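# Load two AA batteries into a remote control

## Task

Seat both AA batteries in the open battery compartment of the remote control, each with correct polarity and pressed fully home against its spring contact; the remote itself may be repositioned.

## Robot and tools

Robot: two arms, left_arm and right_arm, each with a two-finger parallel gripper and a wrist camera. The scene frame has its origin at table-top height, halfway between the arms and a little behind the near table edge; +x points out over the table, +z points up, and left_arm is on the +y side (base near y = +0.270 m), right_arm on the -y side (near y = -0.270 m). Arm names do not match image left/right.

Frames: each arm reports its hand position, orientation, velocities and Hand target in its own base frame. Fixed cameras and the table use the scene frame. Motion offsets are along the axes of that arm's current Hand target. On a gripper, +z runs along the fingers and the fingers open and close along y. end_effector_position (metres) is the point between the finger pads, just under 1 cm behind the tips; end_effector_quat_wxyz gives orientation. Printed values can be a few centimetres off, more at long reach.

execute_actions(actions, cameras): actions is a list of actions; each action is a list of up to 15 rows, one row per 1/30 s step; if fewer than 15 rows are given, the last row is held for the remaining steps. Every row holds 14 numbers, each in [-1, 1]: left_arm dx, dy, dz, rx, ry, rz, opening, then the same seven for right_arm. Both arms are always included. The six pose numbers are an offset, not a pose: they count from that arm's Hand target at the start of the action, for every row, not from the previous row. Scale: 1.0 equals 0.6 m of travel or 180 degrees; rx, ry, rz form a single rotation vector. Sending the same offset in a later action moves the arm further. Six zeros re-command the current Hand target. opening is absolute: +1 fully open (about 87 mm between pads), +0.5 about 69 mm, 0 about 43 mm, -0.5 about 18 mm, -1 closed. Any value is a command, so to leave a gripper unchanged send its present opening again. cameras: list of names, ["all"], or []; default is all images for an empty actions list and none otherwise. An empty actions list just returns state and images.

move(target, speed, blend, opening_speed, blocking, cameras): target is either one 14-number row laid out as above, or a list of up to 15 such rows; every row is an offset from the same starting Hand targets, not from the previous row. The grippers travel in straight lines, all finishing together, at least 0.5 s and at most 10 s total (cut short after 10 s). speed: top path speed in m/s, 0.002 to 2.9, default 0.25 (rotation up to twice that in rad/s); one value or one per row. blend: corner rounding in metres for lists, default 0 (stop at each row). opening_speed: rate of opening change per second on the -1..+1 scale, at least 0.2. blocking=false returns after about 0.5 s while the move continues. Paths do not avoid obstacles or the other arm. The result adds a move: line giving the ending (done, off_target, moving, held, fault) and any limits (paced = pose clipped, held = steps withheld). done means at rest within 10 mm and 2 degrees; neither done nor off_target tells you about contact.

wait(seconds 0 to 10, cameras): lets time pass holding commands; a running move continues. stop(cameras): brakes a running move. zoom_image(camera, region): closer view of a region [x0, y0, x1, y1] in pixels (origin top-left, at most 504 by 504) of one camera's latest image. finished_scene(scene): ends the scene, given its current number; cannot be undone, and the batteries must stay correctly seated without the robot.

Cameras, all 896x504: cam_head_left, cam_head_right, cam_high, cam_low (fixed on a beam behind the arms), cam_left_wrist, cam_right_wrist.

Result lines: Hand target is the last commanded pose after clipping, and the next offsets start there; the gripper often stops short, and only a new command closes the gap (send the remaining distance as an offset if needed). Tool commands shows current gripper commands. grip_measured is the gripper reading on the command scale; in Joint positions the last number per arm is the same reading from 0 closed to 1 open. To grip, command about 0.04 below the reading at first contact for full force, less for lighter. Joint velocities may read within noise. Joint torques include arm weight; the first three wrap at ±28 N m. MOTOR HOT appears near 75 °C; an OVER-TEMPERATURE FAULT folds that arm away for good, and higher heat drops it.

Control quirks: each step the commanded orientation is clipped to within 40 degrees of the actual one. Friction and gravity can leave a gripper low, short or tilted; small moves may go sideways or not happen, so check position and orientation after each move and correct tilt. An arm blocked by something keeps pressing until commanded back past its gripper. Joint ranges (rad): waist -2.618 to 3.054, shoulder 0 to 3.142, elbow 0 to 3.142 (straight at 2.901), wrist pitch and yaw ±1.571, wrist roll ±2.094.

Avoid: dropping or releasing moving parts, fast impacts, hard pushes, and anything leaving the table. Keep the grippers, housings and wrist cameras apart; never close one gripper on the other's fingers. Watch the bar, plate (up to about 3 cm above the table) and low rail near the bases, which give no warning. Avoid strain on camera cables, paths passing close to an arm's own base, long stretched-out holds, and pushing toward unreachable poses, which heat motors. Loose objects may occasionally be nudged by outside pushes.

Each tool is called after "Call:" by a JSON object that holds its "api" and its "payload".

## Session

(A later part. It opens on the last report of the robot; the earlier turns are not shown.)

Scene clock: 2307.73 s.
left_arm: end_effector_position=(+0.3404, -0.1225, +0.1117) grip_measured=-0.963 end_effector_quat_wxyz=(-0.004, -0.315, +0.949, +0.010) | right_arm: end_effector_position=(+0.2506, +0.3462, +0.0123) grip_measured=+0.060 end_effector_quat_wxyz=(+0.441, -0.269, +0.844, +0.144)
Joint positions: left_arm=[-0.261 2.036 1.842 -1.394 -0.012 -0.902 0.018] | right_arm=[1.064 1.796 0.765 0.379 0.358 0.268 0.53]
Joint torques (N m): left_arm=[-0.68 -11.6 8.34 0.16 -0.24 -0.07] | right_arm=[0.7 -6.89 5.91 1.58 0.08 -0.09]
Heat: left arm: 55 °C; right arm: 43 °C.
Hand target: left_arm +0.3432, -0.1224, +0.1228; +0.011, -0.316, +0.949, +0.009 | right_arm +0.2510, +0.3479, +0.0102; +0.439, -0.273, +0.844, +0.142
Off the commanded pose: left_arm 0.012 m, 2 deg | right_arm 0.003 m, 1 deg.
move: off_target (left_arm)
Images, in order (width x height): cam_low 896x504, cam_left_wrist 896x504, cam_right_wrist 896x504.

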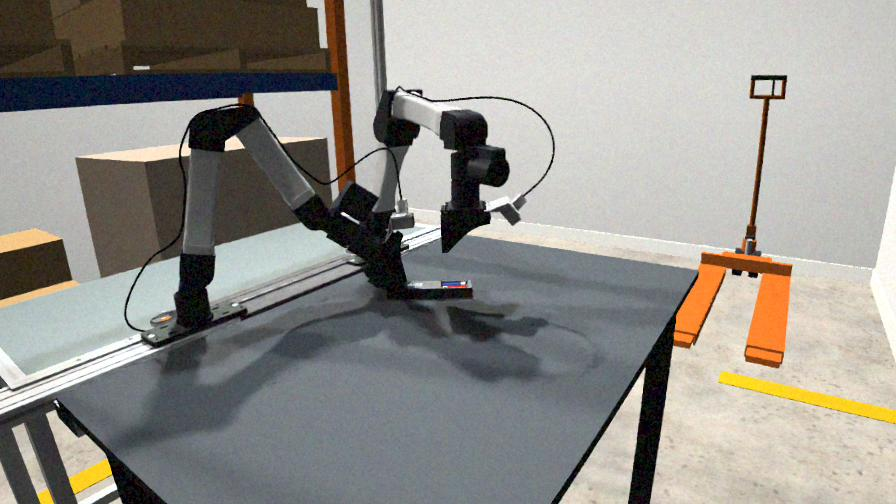

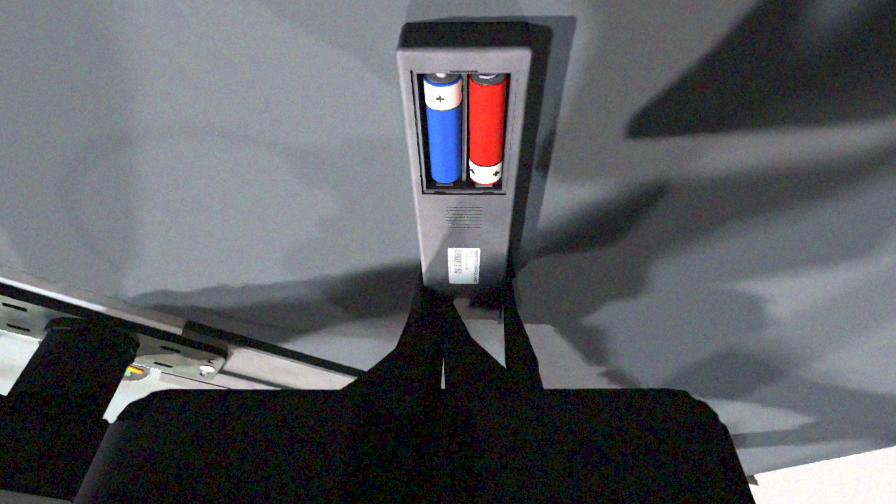

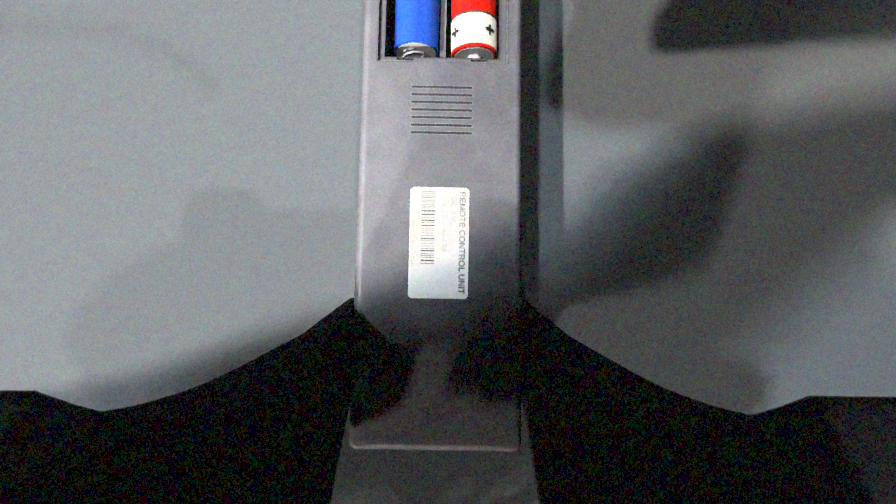

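Call:
{"api": "zoom_image", "payload": {"camera": "cam_left_wrist", "region": [390, 20, 550, 120]}}

Call:
{"api": "zoom_image", "payload": {"camera": "cam_low", "region": [435, 272, 479, 302]}}

Scaled by 3.150 from the camera's 896x504 image, which has a finer 1280x720 frame.

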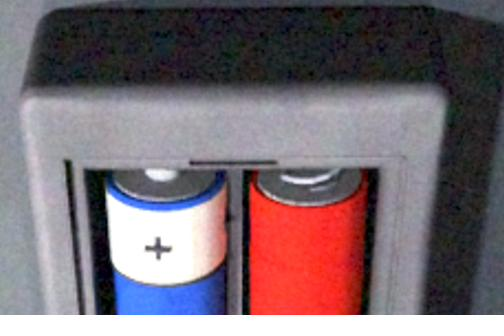

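Scaled by 11.455 from the camera's 896x504 image, which has a finer 1280x720 frame.

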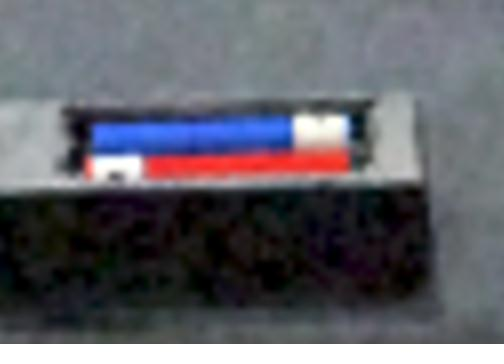

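Call:
{"api": "move", "payload": {"target": [[0,0,-0.08,0,0,0,-1,0,0,0,0,0,0,0.3],[0,0,-0.08,0,0,0,-1,0,0,-0.12,0,0,0,0.3]], "speed": 0.08, "opening_speed": 0.3, "cameras": ["cam_left_wrist","cam_low","cam_right_wrist"]}}

Call:
{"api": "zoom_image", "payload": {"camera": "cam_low", "region": [400, 250, 500, 310]}}

Call:
{"api": "zoom_image", "payload": {"camera": "cam_left_wrist", "region": [350, 0, 590, 340]}}

Scene clock: 2332.63 s.
left_arm: end_effector_position=(+0.3416, -0.1239, +0.1642) grip_measured=-0.963 end_effector_quat_wxyz=(+0.013, -0.315, +0.949, -0.001) | right_arm: end_effector_position=(+0.2050, +0.3152, +0.0470) grip_measured=+0.300 end_effector_quat_wxyz=(+0.434, -0.279, +0.845, +0.138)
Joint positions: left_arm=[-0.263 2.036 2.058 -1.569 -0.012 -0.905 0.018] | right_arm=[1.153 1.522 0.662 0.165 0.419 0.316 0.65]
Joint torques (N m): left_arm=[-0.68 -10.43 7.9 0.23 -0.21 -0.07] | right_arm=[1.06 -8.12 4.67 1.59 0.23 0.09]
Heat: left arm: 59 °C; right arm: 43 °C.
Hand target: left_arm +0.3425, -0.1237, +0.1708; +0.011, -0.316, +0.949, +0.009 | right_arm +0.2032, +0.3133, +0.0515; +0.439, -0.273, +0.844, +0.142
Off the commanded pose: left_arm 0.007 m, 1 deg | right_arm 0.005 m, 1 deg.
joint sent to its limit (left arm) — joint 4 (wrist pitch), lower limit. The joint targets still meet the commanded pose.
move: done
Images, in order (width x height): cam_low 896x504, cam_left_wrist 896x504, cam_right_wrist 896x504.

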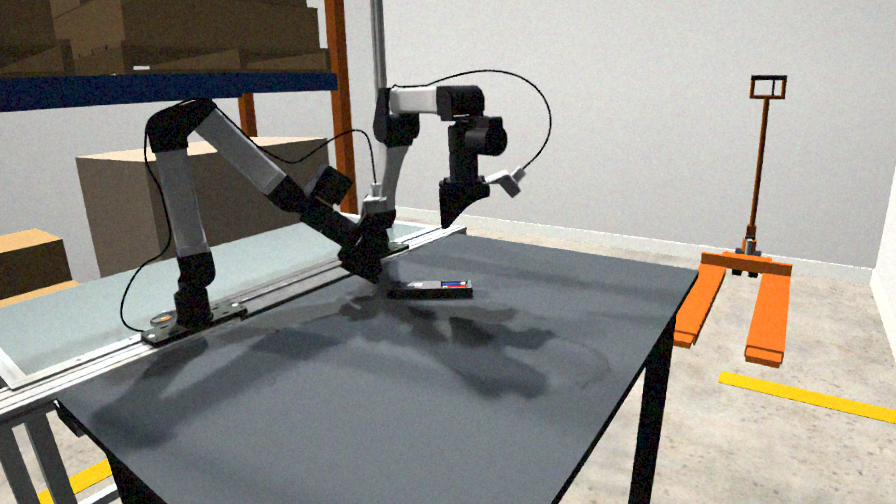

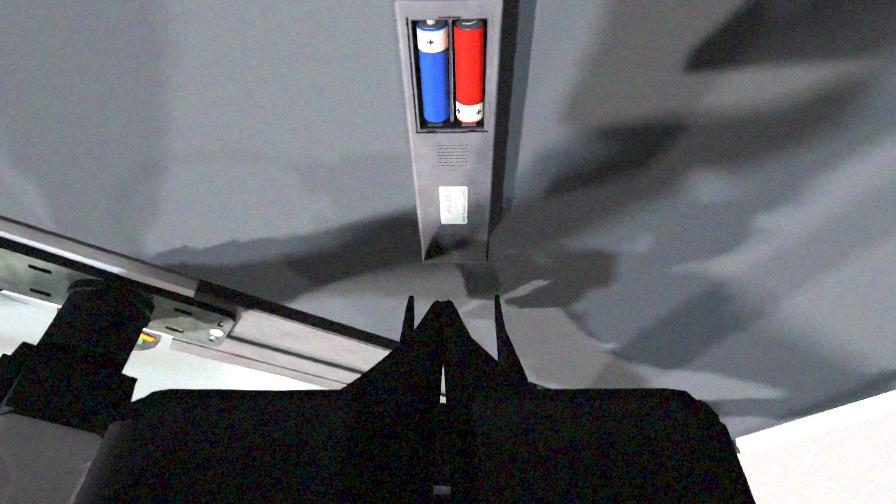

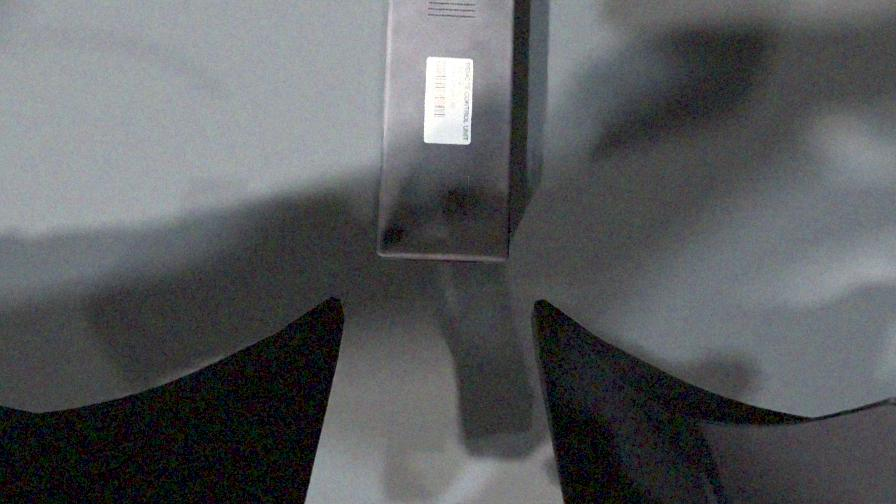

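Scaled by 5.040 from the camera's 896x504 image, which has a finer 1280x720 frame.

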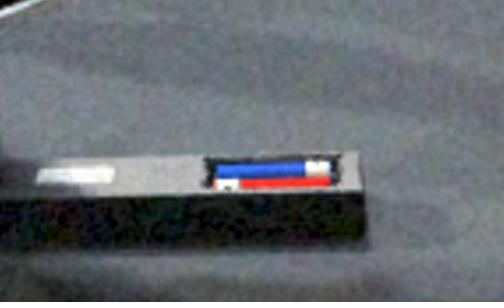

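Scaled by 1.482 from the camera's 896x504 image, which has a finer 1280x720 frame.

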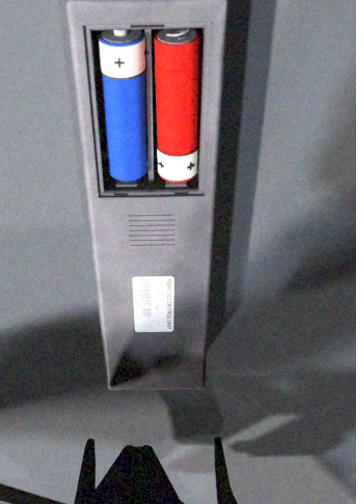

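Call:
{"api": "finished_scene", "payload": {"scene": 2}}

The scene is finished: the task was done.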